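# Install timed camshaft into loose engine case

## Task

Fit the camshaft into the engine case, which rests unfixed on the table. Push its shaft fully home in the open bearing on the case's front face so the large cam gear engages the small crank gear with correct timing: as the gears rotate, the marked tooth on the small gear has to land in one of the two marked gaps of the large gear. The engine case must finish standing upright.

## Robot and tools

Robot: two six-joint arms, left_arm and right_arm, each ending in a parallel two-finger gripper. Base of left_arm sits near (+0.010, +0.304, +0.025) m, right_arm near (+0.014, -0.350, +0.031) m. A gripper's fingers point along its own +z axis and spread along its own y axis. end_effector_position is the point midway between the finger pads, just under 1 cm short of the tips.

Frame: every pose, velocity, target and offset uses the scene frame. Its origin is at table-top height, halfway between the nominal bases; +x runs out over the table, +z points up, and left_arm is on the +y side (arm names do not match image left/right). Rotations in an offset turn the gripper about its Hand target position.

execute_actions(actions, cameras): actions is a list of actions; each action is a table of 1 to 15 rows, one row per 1/30 s control step, and a short table repeats its final row to fill 15 steps. Every row has 14 numbers in [-1, 1]: left_arm dx, dy, dz, rx, ry, rz, opening, then right_arm in the same order. Both arms are always listed. dx..rz are offsets, not poses: measured from that arm's Hand target as it was when the action began, along scene axes; 1.0 equals 0.6 m of travel or 180 degrees of turn, and rx, ry, rz form a single rotation vector. Rows inside one action do not add up; consecutive actions do, because each starts from the updated Hand target. Six zeros re-command the current Hand target. opening is absolute: +1 about 87 mm between pads, +0.5 about 69, 0 about 43, -0.5 about 18, -1 shut. A 0 there is a real command, so resend the current opening to leave a gripper alone. An empty actions list returns state plus images.

move(target, speed, blend, opening_speed, blocking, cameras): target is one 14-number row laid out as above, or a list of up to 15 such rows visited in turn; every row is an offset from the Hand targets at the move's start, not from the previous row. speed is top path speed in m/s, 0.002 to 2.9 (default 0.25), one value or one per row; turning is capped at twice that in rad/s. blend (m) rounds corners between rows; 0 means a full stop at each. opening_speed is the rate of change of opening per second on the -1..+1 scale, at least 0.2. blocking=false returns after about 0.5 s while the move continues. Paths are straight, finish together, last 0.5 to 10 s, and ignore obstacles and the other arm. The result adds a "move:" line: done, off_target, moving, held or fault, with limits=paced (pose clipped) or limits=held (steps withheld). done means within 10 mm and 2 degrees; neither done nor off_target tells you about contact.

wait(seconds 0 to 10) lets time pass with commands held. stop brakes a running move. zoom_image(camera, region [x0, y0, x1, y1], at most 504 px per side) enlarges part of a camera's newest image. read_manual(section="licences") shows licence text only. finished_scene(scene, integer 1 to 2) closes the scene permanently; the goal must hold with the robot off the parts.

Cameras (896x504): cam_head_left, cam_head_right, cam_high, cam_low, cam_left_wrist, cam_right_wrist. Calibrations are approximate; wrist images can lag while the arm moves.

Reading results: end_effector_position (m) and end_effector_quat_wxyz per arm; Hand target is the last commanded pose after clipping and is the base for the next offsets. Tool commands lists current gripper commands. grip_measured reports finger position on the command scale (Joint positions uses 0 closed to 1 open for the gripper), possibly off by about 0.043. To grip, command roughly 0.04 below the grip_measured reading at first contact; about 20 N per pad. Joint velocities "within noise" means the arm is still. Joint torques include arm weight, are positive toward larger joint angles, and joints 1 to 3 wrap at ±28 N m. Step readings list positions at some control steps. Motor temperatures: a MOTOR HOT line appears at 75 °C; at 90 °C the arm folds and idles for the rest of the scene; at 100 °C it goes limp.

Motion quirks: commanded orientation is clipped each step to within 40 degrees of the measured one. Friction and gravity can leave the gripper short, low or tilted, worst at long reach; small moves may fail or drift sideways. Check position and tilt after each move and correct with an explicit offset. An arm blocked by contact keeps pushing; to release, command its target back behind the gripper. Avoid paths near an arm's own base (they may flip its shoulder); go around it.

Avoid: dropping parts or opening on a part still moving, fast impacts, hard pressing against fixed or heavy things, anything leaving the table, grippers or wrist cameras touching each other (the clearance check will not prevent it), gripping the other arm's fingers, strain on a wrist camera cable, and tipping the engine case. Loose objects may occasionally get nudged. Holding loads or stretched poses heats motors; keep them short.

Each tool is called as name([rows], argument=value, ...), one row to a line, values as JSON.

## Session

execute_actions(actions=[])

Scene clock: 0.00 s.
left_arm: end_effector_position=(+0.2761, +0.2475, +0.0832) grip_measured=+1.000 end_effector_quat_wxyz=(+0.489, -0.231, +0.841, -0.007) | right_arm: end_effector_position=(+0.2485, -0.2082, +0.2399) grip_measured=+0.980 end_effector_quat_wxyz=(+0.560, +0.105, +0.766, +0.299)
Joint positions: left_arm=[-0.473 0.969 0.323 -0.055 -0.629 -0.743 1] | right_arm=[0.613 0.494 0.463 -0.172 0.254 0.678 0.99]
Joint velocities: within noise
Joint torques (N m): no reading
Motor temperatures (°C): left_arm=[21 29 27 30 22 24 22] | right_arm=[23 29 26 26 19 24 20]
Heat: left arm: 30 °C; right arm: 29 °C.
Hand target: left_arm +0.2784, +0.2462, +0.0872; +0.493, -0.232, +0.839, -0.011 | right_arm +0.2495, -0.2076, +0.2478; +0.565, +0.106, +0.759, +0.304
Tool commands: left_gripper/opening=+1.0 right_gripper/opening=+1.0

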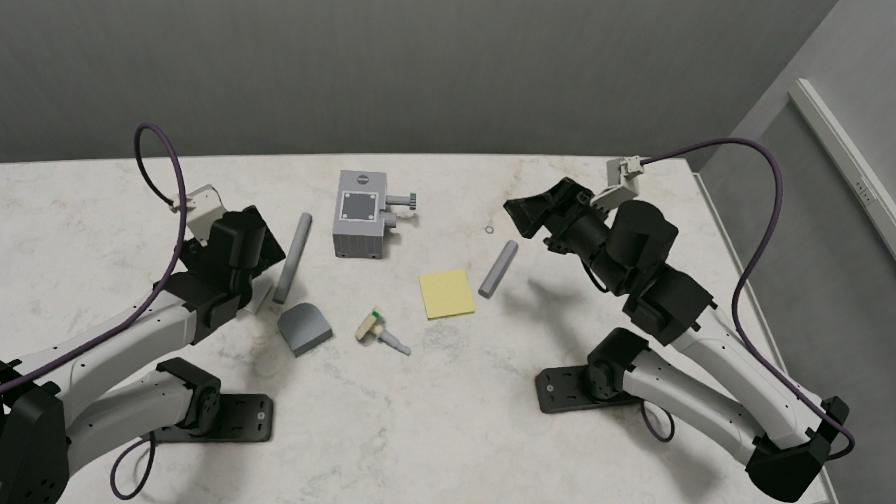

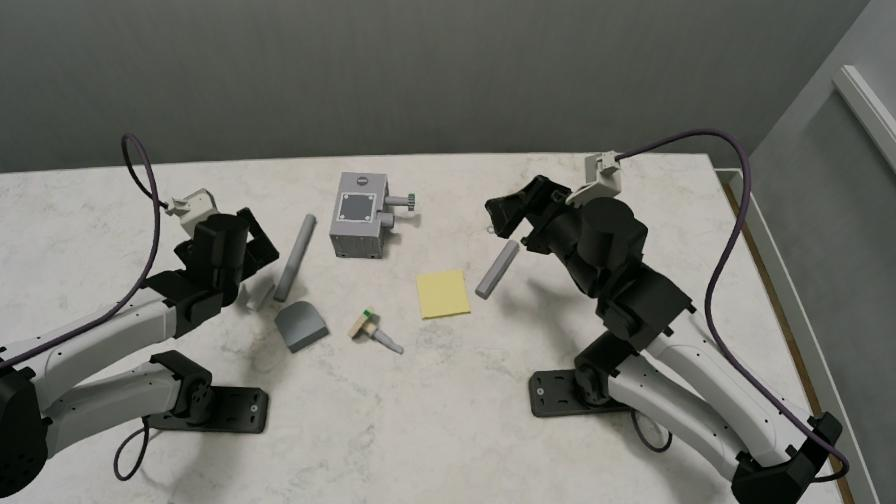

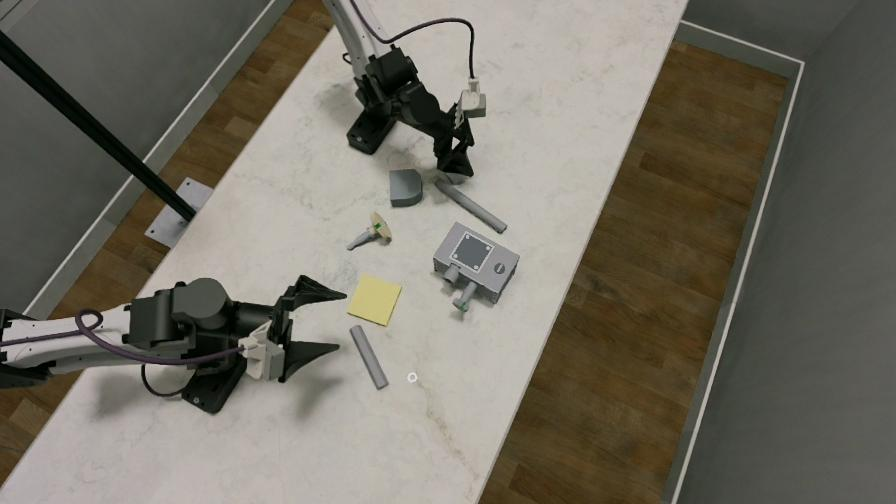

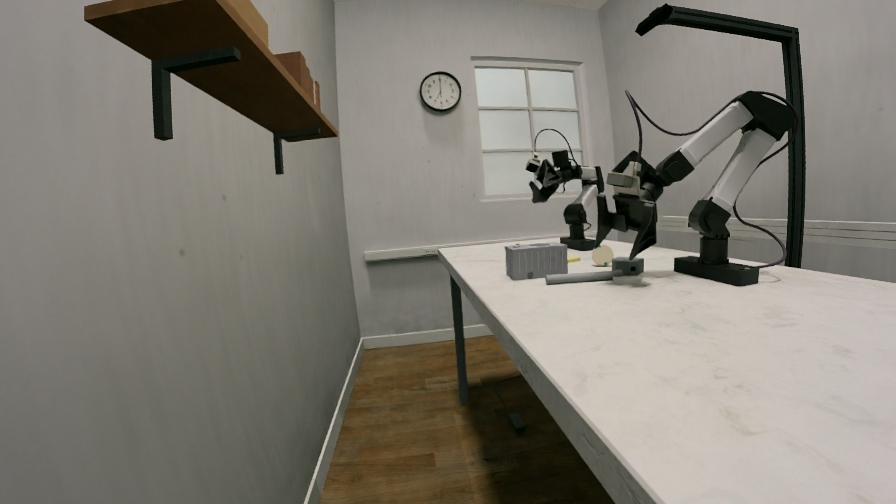

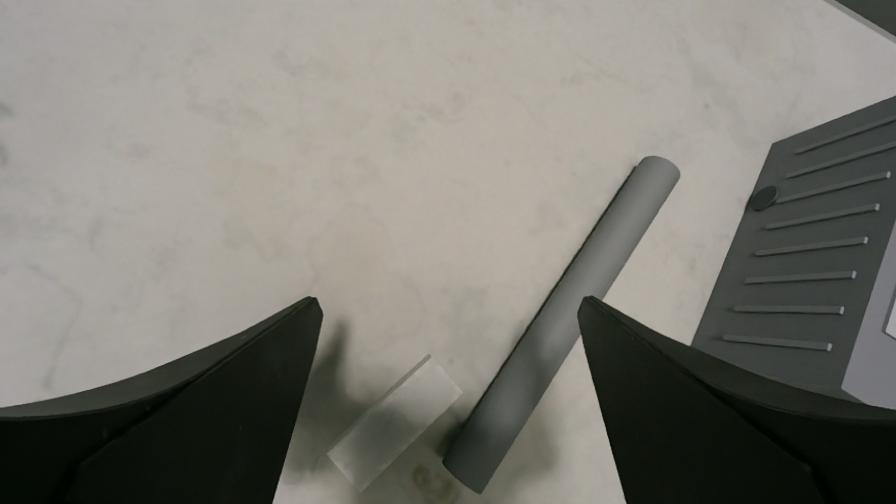

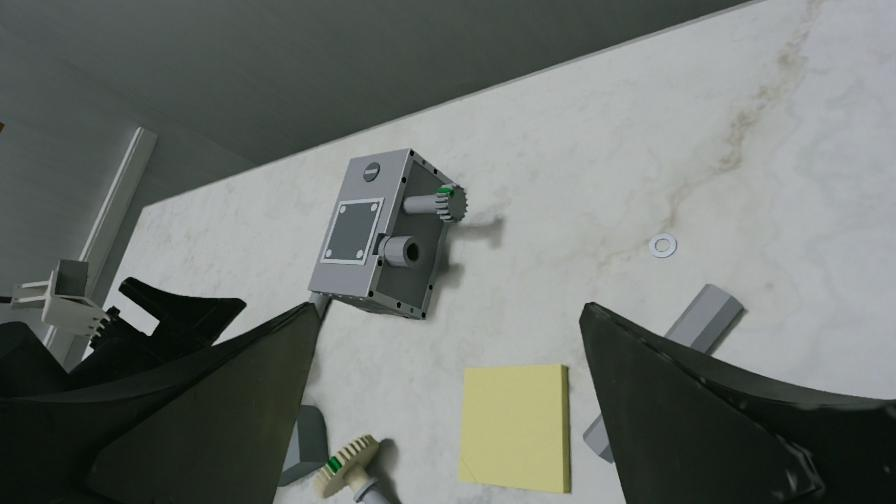

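zoom_image(camera="cam_right_wrist", region=[300, 130, 500, 330])

zoom_image(camera="cam_right_wrist", region=[280, 390, 460, 504])

zoom_image(camera="cam_head_left", region=[320, 160, 440, 270])

zoom_image(camera="cam_head_right", region=[330, 290, 430, 370])

zoom_image(camera="cam_high", region=[330, 190, 530, 330])

zoom_image(camera="cam_low", region=[490, 220, 690, 300])

Scaled by 2.520.

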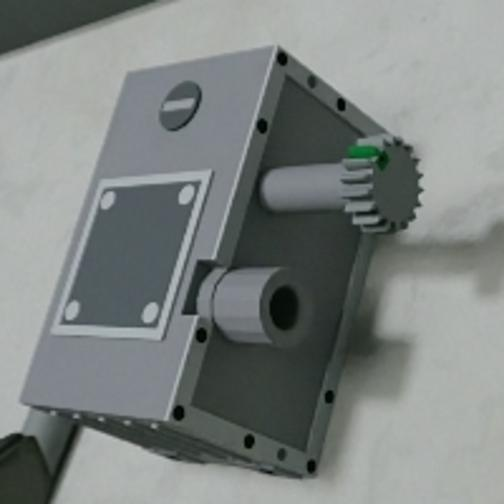

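Scaled by 2.800.

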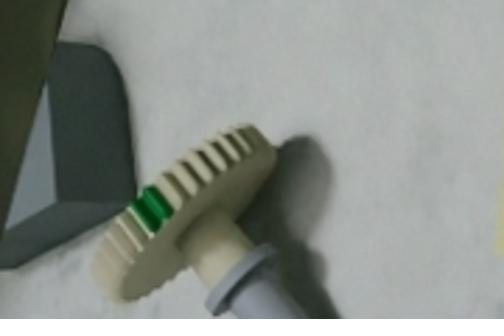

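Scaled by 4.200.

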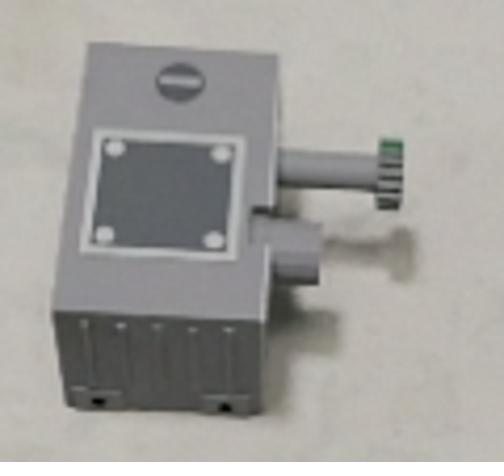

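Scaled by 5.040.

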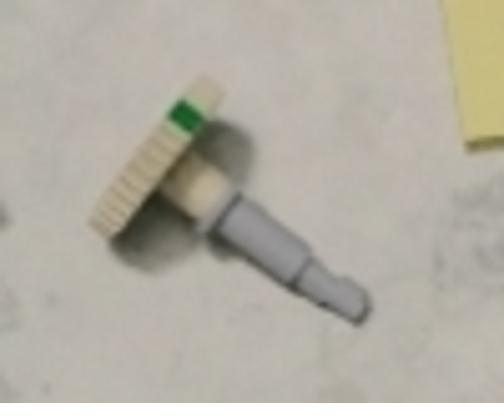

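Scaled by 2.520.

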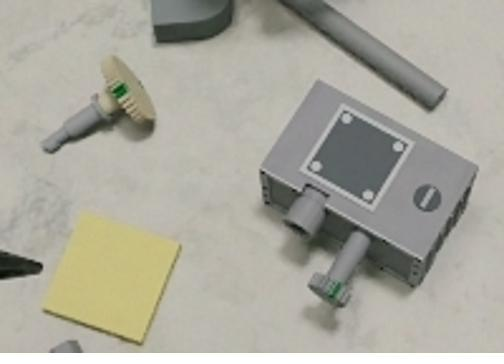

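Scaled by 2.520.

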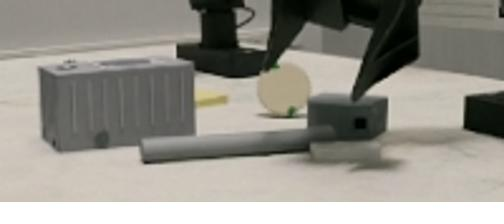

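move(target=[-0.08,0.25,0.17,0,0,0,1,-0.166,0.379,-0.1,-0.581,-0.1,0.693,1], speed=0.5, cameras=["cam_right_wrist","cam_head_left","cam_head_right","cam_high"])

Scene clock: 53.17 s.
left_arm: end_effector_position=(+0.2281, +0.3955, +0.1764) grip_measured=+1.000 end_effector_quat_wxyz=(+0.483, -0.240, +0.842, -0.010) | right_arm: end_effector_position=(+0.1474, +0.0163, +0.1846) grip_measured=+0.980 end_effector_quat_wxyz=(-0.012, +0.946, -0.323, -0.004)
Joint positions: left_arm=[0.692 0.64 0.597 -0.557 0.336 -0.077 1] | right_arm=[1.319 2.102 2.112 -1.557 -0.005 -1.166 0.99]
Joint torques (N m): left_arm=[0.91 0.61 11.56 1.77 0.26 0.19] | right_arm=[-0.17 -11.03 9.06 0.33 0.07 -0.12]
Motor temperatures (°C): left_arm=[21 29 33 33 22 23 22] | right_arm=[23 29 32 32 19 23 20]
Heat: left arm: 33 °C; right arm: 32 °C.
Hand target: left_arm +0.2304, +0.3963, +0.1893; +0.493, -0.232, +0.839, -0.010 | right_arm +0.1498, +0.0198, +0.1877; +0.000, +0.948, -0.318, -0.001
Off the commanded pose: left_arm 0.013 m, 2 deg | right_arm 0.005 m, 1 deg.
joint sent to its limit (right arm) — joint 4 (wrist pitch), lower limit. The joint targets still meet the commanded pose.
move: off_target (left_arm)
camera_calibration:
cam_right_wrist: T_world_to_cam=[[0.61715, 0.786584, 0.0202699, -0.109642], [0.50615, -0.416583, 0.755163, -0.185602], [0.602443, -0.455789, -0.655224, 0.183982], [0, 0, 0, 1]] pos_world=[0.0507692, 0.0927806, 0.262932]
Images, in order (width x height): cam_head_left 896x504, cam_head_right 896x504, cam_high 896x504, cam_right_wrist 896x504.

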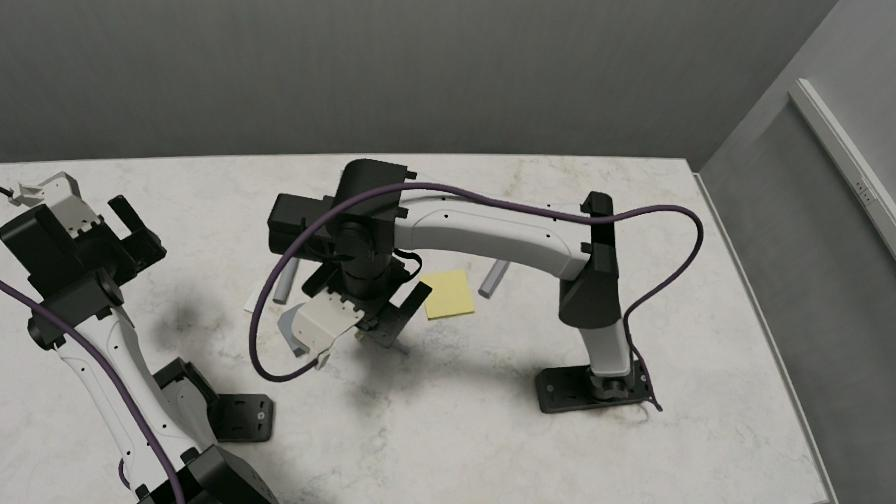

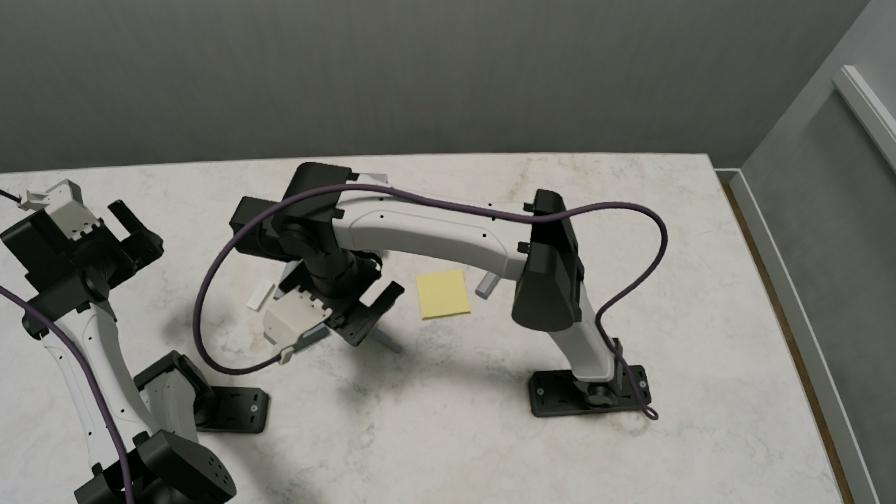

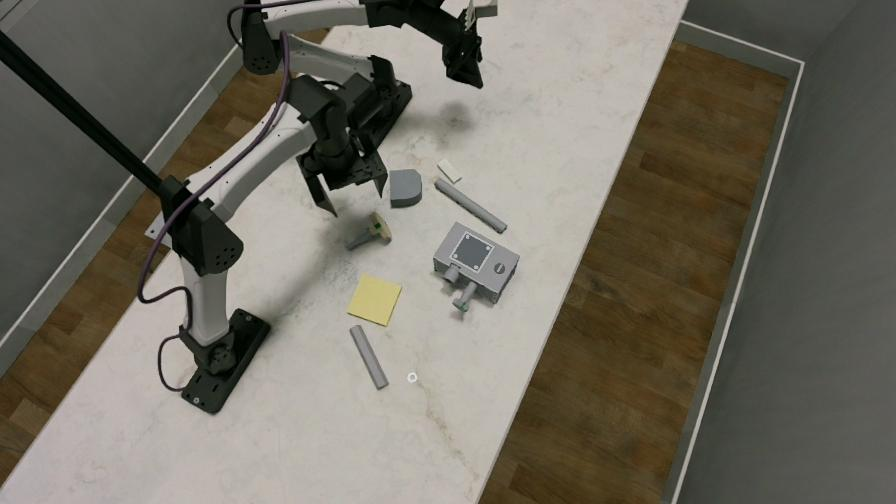

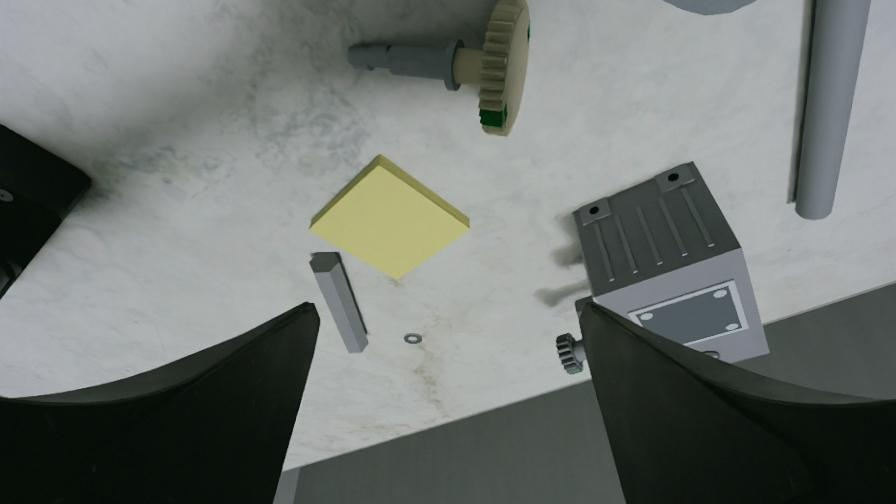

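zoom_image(camera="cam_right_wrist", region=[330, 0, 560, 150])

zoom_image(camera="cam_high", region=[340, 200, 400, 260])

zoom_image(camera="cam_right_wrist", region=[530, 150, 780, 390])

zoom_image(camera="cam_high", region=[425, 215, 525, 315])

Scaled by 2.191.

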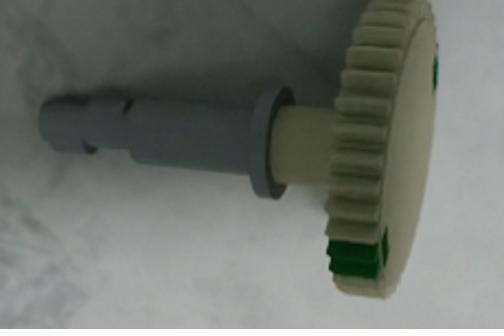

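Scaled by 8.400.

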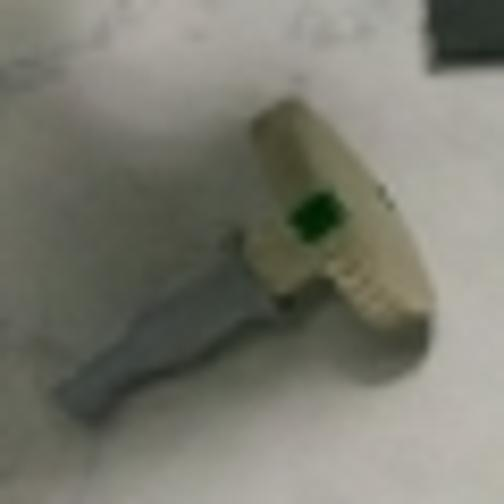

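Scaled by 2.016.

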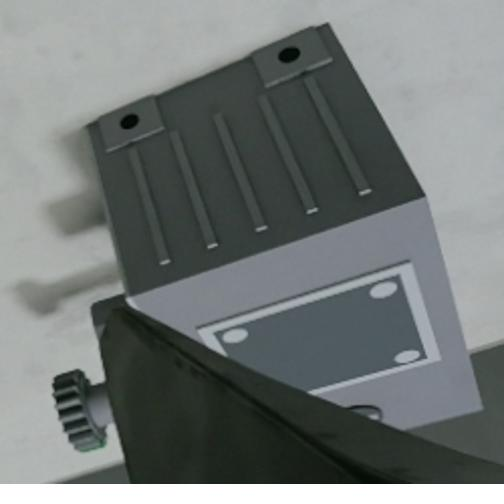

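Scaled by 5.040.

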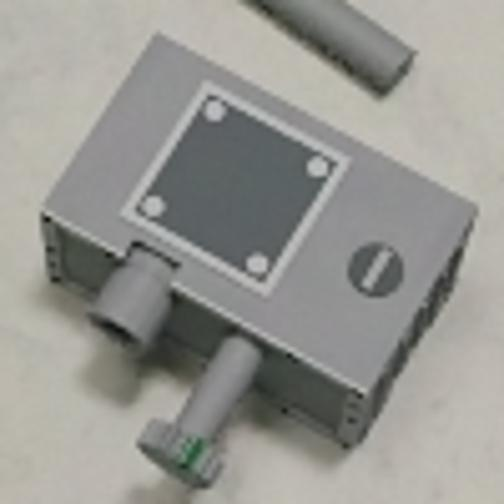

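move(target=[0,0,0,0,0,0,1,0.383,-0.3,-0.13,0.61,0.303,-0.176,1], speed=0.5, cameras=["cam_right_wrist"])

zoom_image(camera="cam_right_wrist", region=[320, 130, 580, 330])

Scene clock: 118.00 s.
left_arm: end_effector_position=(+0.2280, +0.3953, +0.1764) grip_measured=+1.000 end_effector_quat_wxyz=(+0.483, -0.240, +0.842, -0.010) | right_arm: end_effector_position=(+0.3739, -0.1614, +0.1068) grip_measured=+0.980 end_effector_quat_wxyz=(+0.487, -0.517, +0.494, +0.501)
Joint positions: left_arm=[0.692 0.64 0.597 -0.558 0.336 -0.077 1] | right_arm=[0.039 2.105 1.25 -0.64 -1.548 -1.502 0.99]
Joint torques (N m): left_arm=[0.87 0.62 11.56 1.77 0.29 0.18] | right_arm=[-0.1 -10.07 7.54 0.52 -0.62 0.05]
Motor temperatures (°C): left_arm=[21 28 43 33 22 23 22] | right_arm=[23 36 33 26 19 23 20]
Heat: left arm: 43 °C; right arm: 36 °C.
Hand target: left_arm +0.2304, +0.3962, +0.1893; +0.493, -0.232, +0.839, -0.011 | right_arm +0.3796, -0.1602, +0.1096; +0.613, -0.354, +0.354, +0.611
Off the commanded pose: left_arm 0.013 m, 2 deg | right_arm 0.006 m, 31 deg.
joint sent to its limit (right arm) — joint 5 (wrist yaw), lower limit. The joint targets are off in orientation, not in position.
move: off_target (left_arm, right_arm)
camera_calibration:
cam_right_wrist: T_world_to_cam=[[0.999335, 0.0364654, -0.000798133, -0.369876], [0.0279181, -0.778811, -0.626637, -0.0477269], [-0.0234721, 0.626197, -0.779311, 0.337459], [0, 0, 0, 1]] pos_world=[0.378884, -0.234998, 0.232783]
Images, in order (width x height): cam_right_wrist 896x504.

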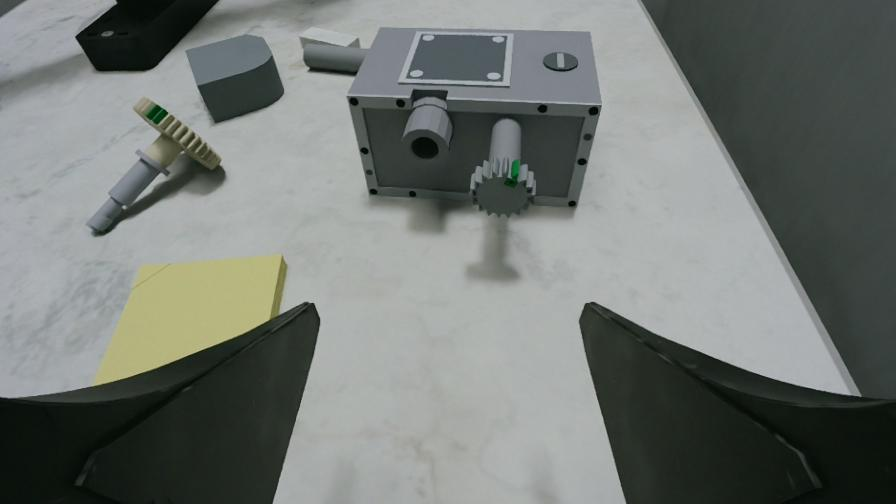

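Scaled by 1.938.

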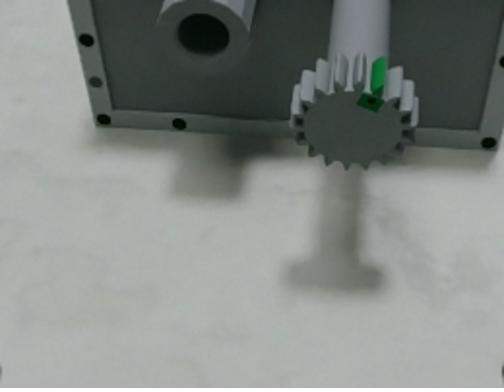

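move(target=[0,0,0,0,0,0,1,-0.389,0.294,0.06,-0.553,-0.359,0.079,1], speed=0.5, cameras=["cam_right_wrist","cam_head_left","cam_high"])

zoom_image(camera="cam_right_wrist", region=[280, 0, 620, 340])

Scene clock: 155.67 s.
left_arm: end_effector_position=(+0.2280, +0.3953, +0.1764) grip_measured=+1.000 end_effector_quat_wxyz=(+0.483, -0.240, +0.842, -0.010) | right_arm: end_effector_position=(+0.1426, +0.0110, +0.1419) grip_measured=+0.980 end_effector_quat_wxyz=(-0.152, +0.944, -0.288, +0.047)
Joint positions: left_arm=[0.692 0.64 0.597 -0.558 0.336 -0.077 1] | right_arm=[1.388 1.767 1.432 -0.94 0.126 -1.181 0.99]
Joint torques (N m): left_arm=[0.95 0.61 11.55 1.78 0.29 0.17] | right_arm=[-0.5 -8.05 10 0.81 0.16 0.14]
Heat: left arm: 45 °C; right arm: 40 °C.
Hand target: left_arm +0.2304, +0.3962, +0.1893; +0.493, -0.232, +0.839, -0.011 | right_arm +0.1461, +0.0162, +0.1456; -0.156, +0.941, -0.296, +0.050
Off the commanded pose: left_arm 0.013 m, 2 deg | right_arm 0.007 m, 1 deg.
move: off_target (left_arm)
camera_calibration:
cam_right_wrist: T_world_to_cam=[[0.536209, 0.783243, 0.314659, -0.131946], [0.396693, -0.562884, 0.725118, -0.131815], [0.74506, -0.263991, -0.612531, 0.128001], [0, 0, 0, 1]] pos_world=[0.0276723, 0.0629401, 0.215504]
Images, in order (width x height): cam_head_left 896x504, cam_high 896x504, cam_right_wrist 896x504.

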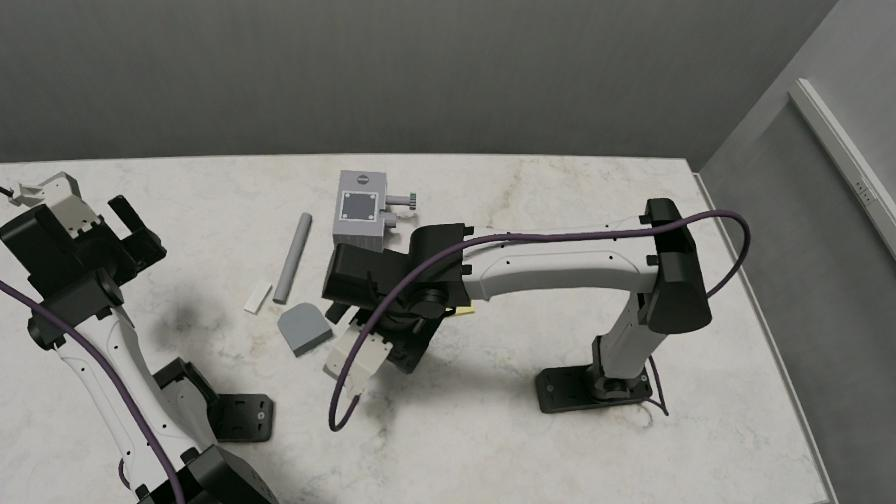

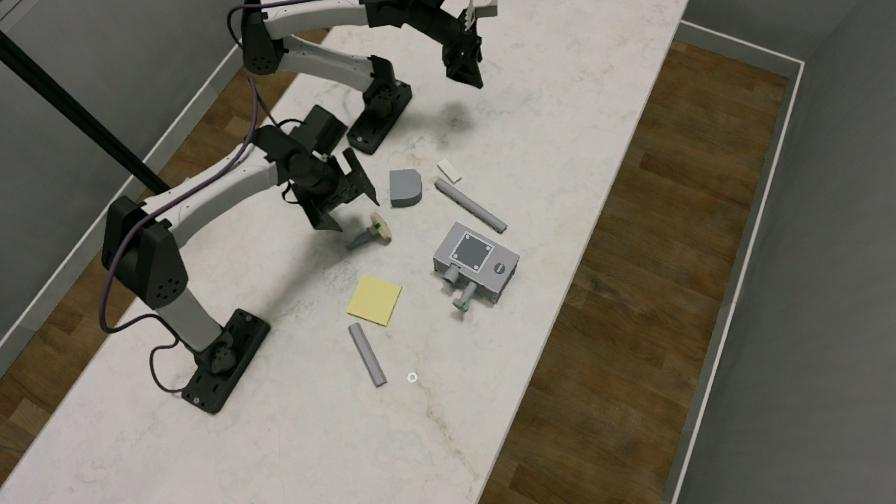

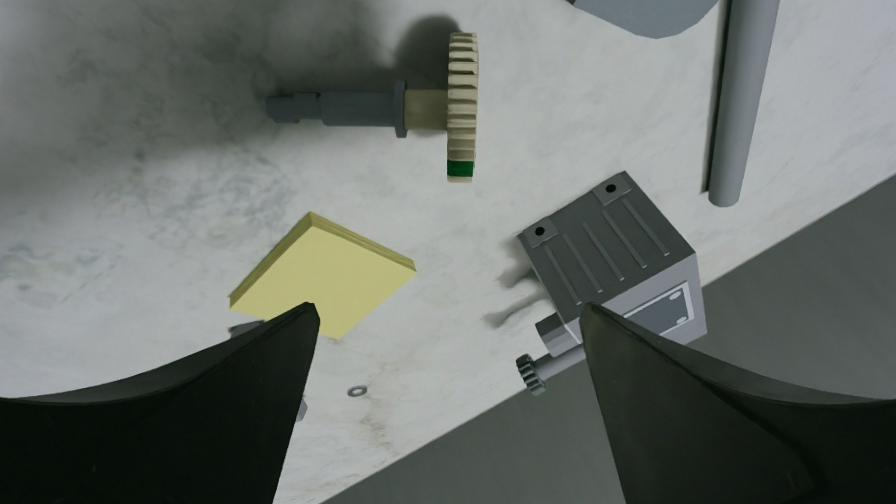

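Scaled by 1.482.

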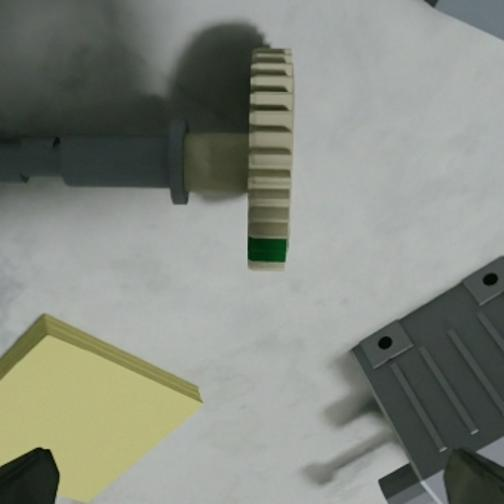

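move(target=[0,0,0,0,0,0,1,0.034,0.0467,-0.1487,0,0,0,0.3], speed=0.2, cameras=["cam_right_wrist","cam_high"])

zoom_image(camera="cam_high", region=[320, 170, 420, 260])

Scene clock: 175.17 s.
left_arm: end_effector_position=(+0.2280, +0.3953, +0.1764) grip_measured=+1.000 end_effector_quat_wxyz=(+0.483, -0.240, +0.842, -0.010) | right_arm: end_effector_position=(+0.1647, +0.0416, +0.0598) grip_measured=+0.300 end_effector_quat_wxyz=(-0.154, +0.940, -0.299, +0.051)
Joint positions: left_arm=[0.692 0.64 0.597 -0.558 0.336 -0.077 1] | right_arm=[1.35 1.969 1.358 -0.66 0.127 -1.195 0.65]
Joint torques (N m): left_arm=[0.88 0.64 11.6 1.78 0.3 0.17] | right_arm=[-0.54 -10.47 6.37 1 0.03 -0.09]
Heat: left arm: 46 °C; right arm: 38 °C.
Hand target: left_arm +0.2304, +0.3962, +0.1893; +0.493, -0.232, +0.839, -0.011 | right_arm +0.1665, +0.0442, +0.0565; -0.156, +0.941, -0.296, +0.050
Off the commanded pose: left_arm 0.013 m, 2 deg | right_arm 0.005 m, 1 deg.
move: off_target (left_arm)
camera_calibration:
cam_right_wrist: T_world_to_cam=[[0.553841, 0.768649, 0.320061, -0.144494], [0.37877, -0.574914, 0.725264, -0.0601971], [0.741481, -0.280451, -0.609552, 0.0704012], [0, 0, 0, 1]] pos_world=[0.0506265, 0.0962012, 0.132819]
Images, in order (width x height): cam_high 896x504, cam_right_wrist 896x504.

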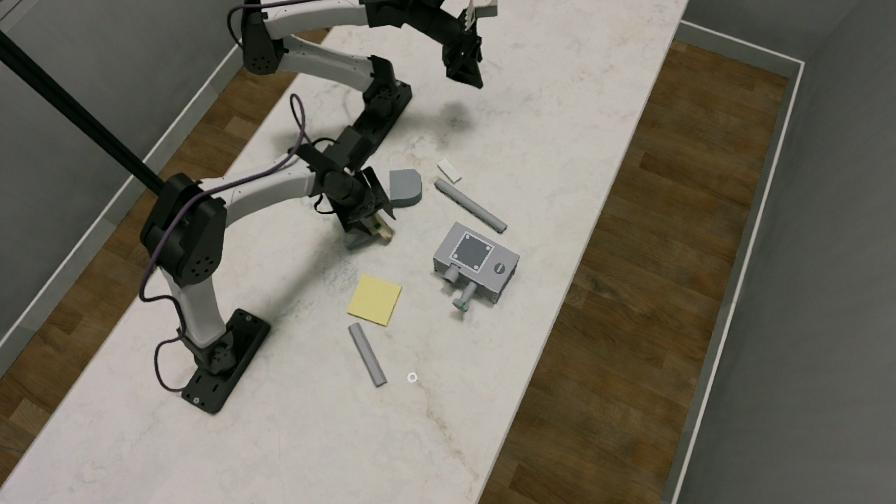

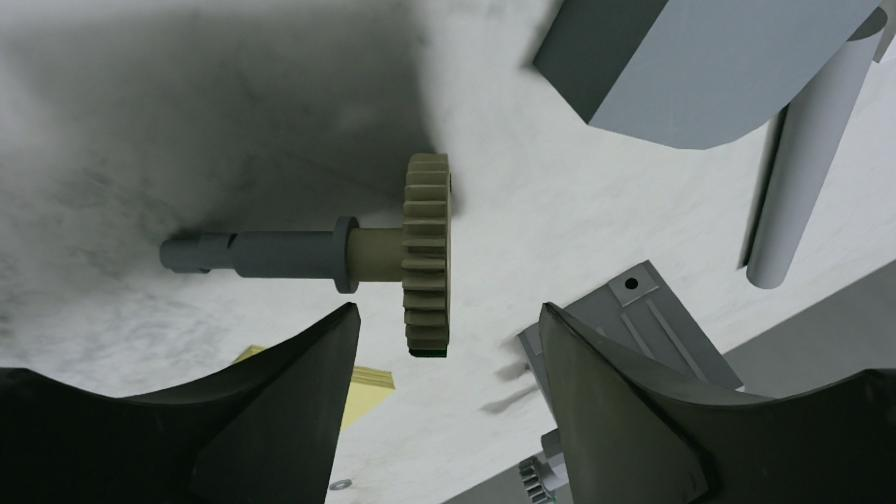

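Scaled by 5.040.

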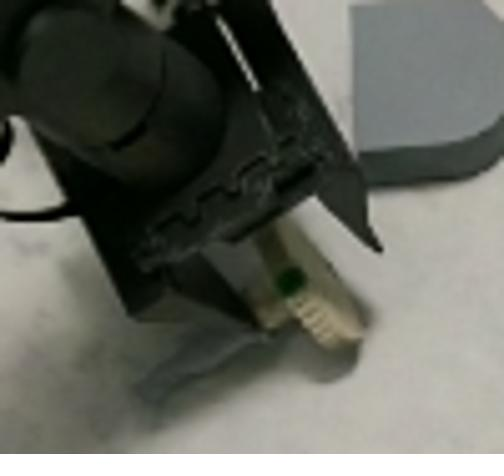

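move(target=[0,0,0,0,0,0,1,-0.0033,-0.005,-0.0165,0,0,0,0.3], speed=0.1, cameras=["cam_right_wrist"])

Scene clock: 184.23 s.
left_arm: end_effector_position=(+0.2280, +0.3953, +0.1764) grip_measured=+1.000 end_effector_quat_wxyz=(+0.483, -0.240, +0.842, -0.010) | right_arm: end_effector_position=(+0.1644, +0.0406, +0.0528) grip_measured=+0.300 end_effector_quat_wxyz=(-0.158, +0.940, -0.299, +0.051)
Joint positions: left_arm=[0.692 0.64 0.597 -0.558 0.336 -0.077 1] | right_arm=[1.35 1.969 1.326 -0.619 0.127 -1.195 0.65]
Joint torques (N m): left_arm=[0.81 0.54 11.62 1.77 0.3 0.18] | right_arm=[-0.27 -10.06 5.74 1.05 0.03 -0.07]
Heat: left arm: 46 °C; right arm: 38 °C.
Hand target: left_arm +0.2304, +0.3962, +0.1893; +0.493, -0.232, +0.839, -0.011 | right_arm +0.1645, +0.0413, +0.0467; -0.156, +0.941, -0.296, +0.049
Off the commanded pose: left_arm 0.013 m, 2 deg | right_arm 0.006 m, 1 deg.
move: off_target (left_arm)
camera_calibration:
cam_right_wrist: T_world_to_cam=[[0.553257, 0.765965, 0.32742, -0.141519], [0.377386, -0.58088, 0.72122, -0.0549039], [0.742621, -0.275456, -0.610441, 0.0656989], [0, 0, 0, 1]] pos_world=[0.0502271, 0.0946034, 0.126039]
Images, in order (width x height): cam_right_wrist 896x504.

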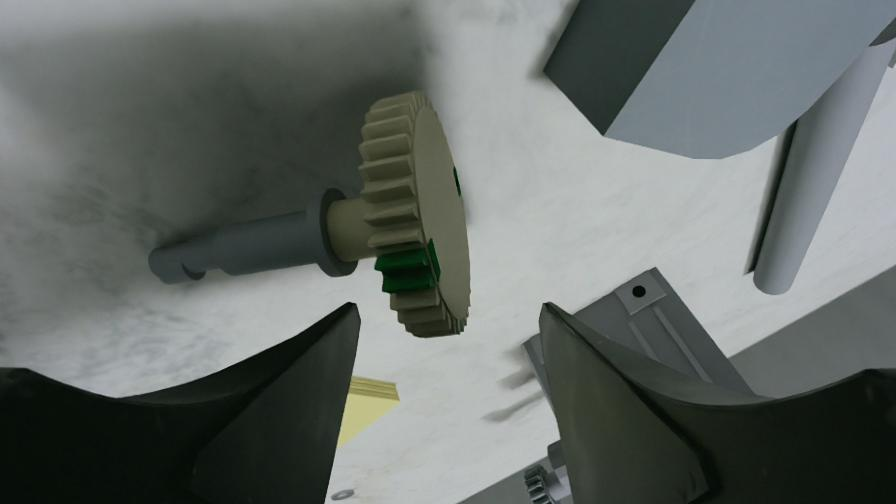

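wait(seconds=0.5, cameras=["cam_right_wrist","cam_high"])

zoom_image(camera="cam_right_wrist", region=[140, 70, 540, 350])

Scene clock: 186.93 s.
left_arm: end_effector_position=(+0.2280, +0.3953, +0.1764) grip_measured=+1.000 end_effector_quat_wxyz=(+0.483, -0.240, +0.842, -0.010) | right_arm: end_effector_position=(+0.1645, +0.0408, +0.0528) grip_measured=+0.300 end_effector_quat_wxyz=(-0.159, +0.939, -0.299, +0.051)
Joint positions: left_arm=[0.692 0.64 0.597 -0.558 0.336 -0.077 1] | right_arm=[1.35 1.969 1.326 -0.618 0.127 -1.195 0.65]
Joint torques (N m): left_arm=[0.92 0.59 11.62 1.77 0.31 0.18] | right_arm=[-0.2 -10.09 5.76 1.05 0.05 -0.05]
Heat: left arm: 46 °C; right arm: 38 °C.
Hand target: left_arm +0.2304, +0.3962, +0.1893; +0.493, -0.232, +0.839, -0.011 | right_arm +0.1645, +0.0414, +0.0467; -0.157, +0.941, -0.296, +0.049
Tool commands: left_gripper/opening=+1.0 right_gripper/opening=+0.3
Off the commanded pose: left_arm 0.013 m, 2 deg | right_arm 0.006 m, 1 deg.
wait: 0.50 s; at rest from the start
camera_calibration:
cam_right_wrist: T_world_to_cam=[[0.553179, 0.765741, 0.328077, -0.141687], [0.377309, -0.581409, 0.720834, -0.0548164], [0.742719, -0.274963, -0.610544, 0.0657502], [0, 0, 0, 1]] pos_world=[0.0502271, 0.0947037, 0.126141]
Images, in order (width x height): cam_high 896x504, cam_right_wrist 896x504.

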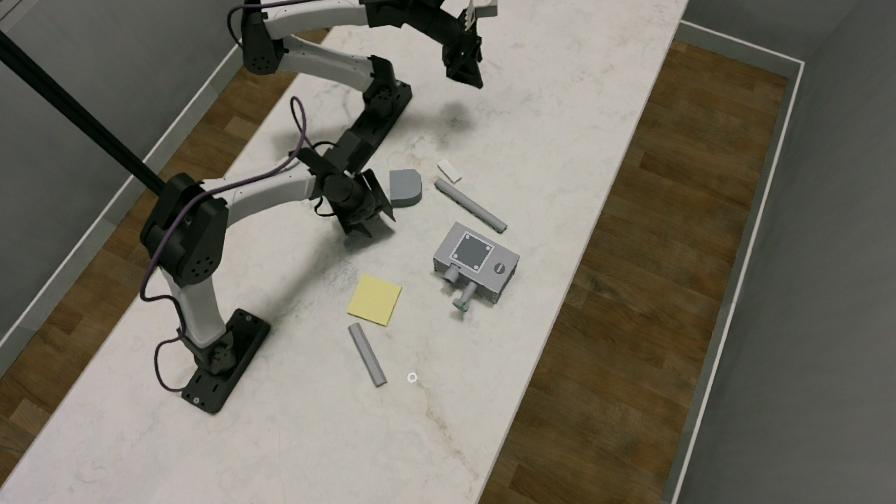

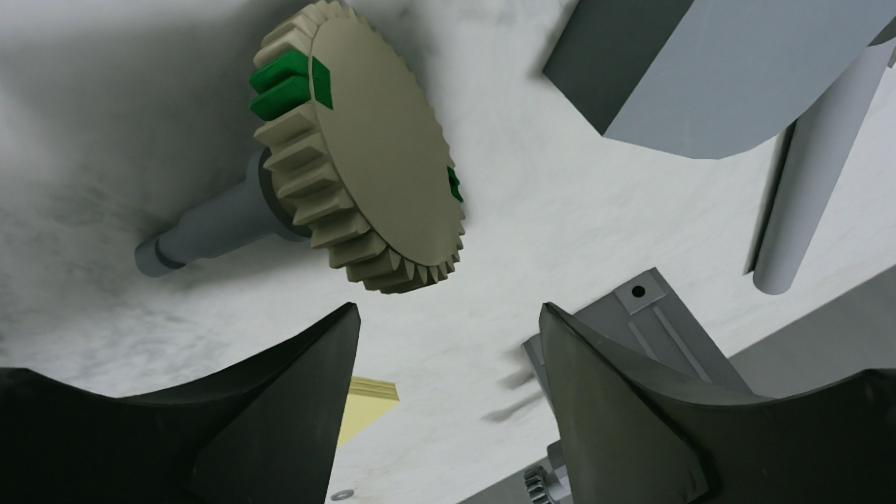

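Scaled by 1.260.

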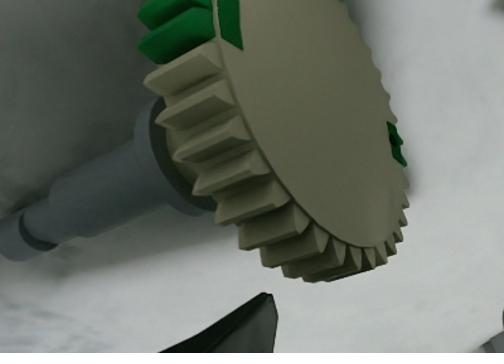

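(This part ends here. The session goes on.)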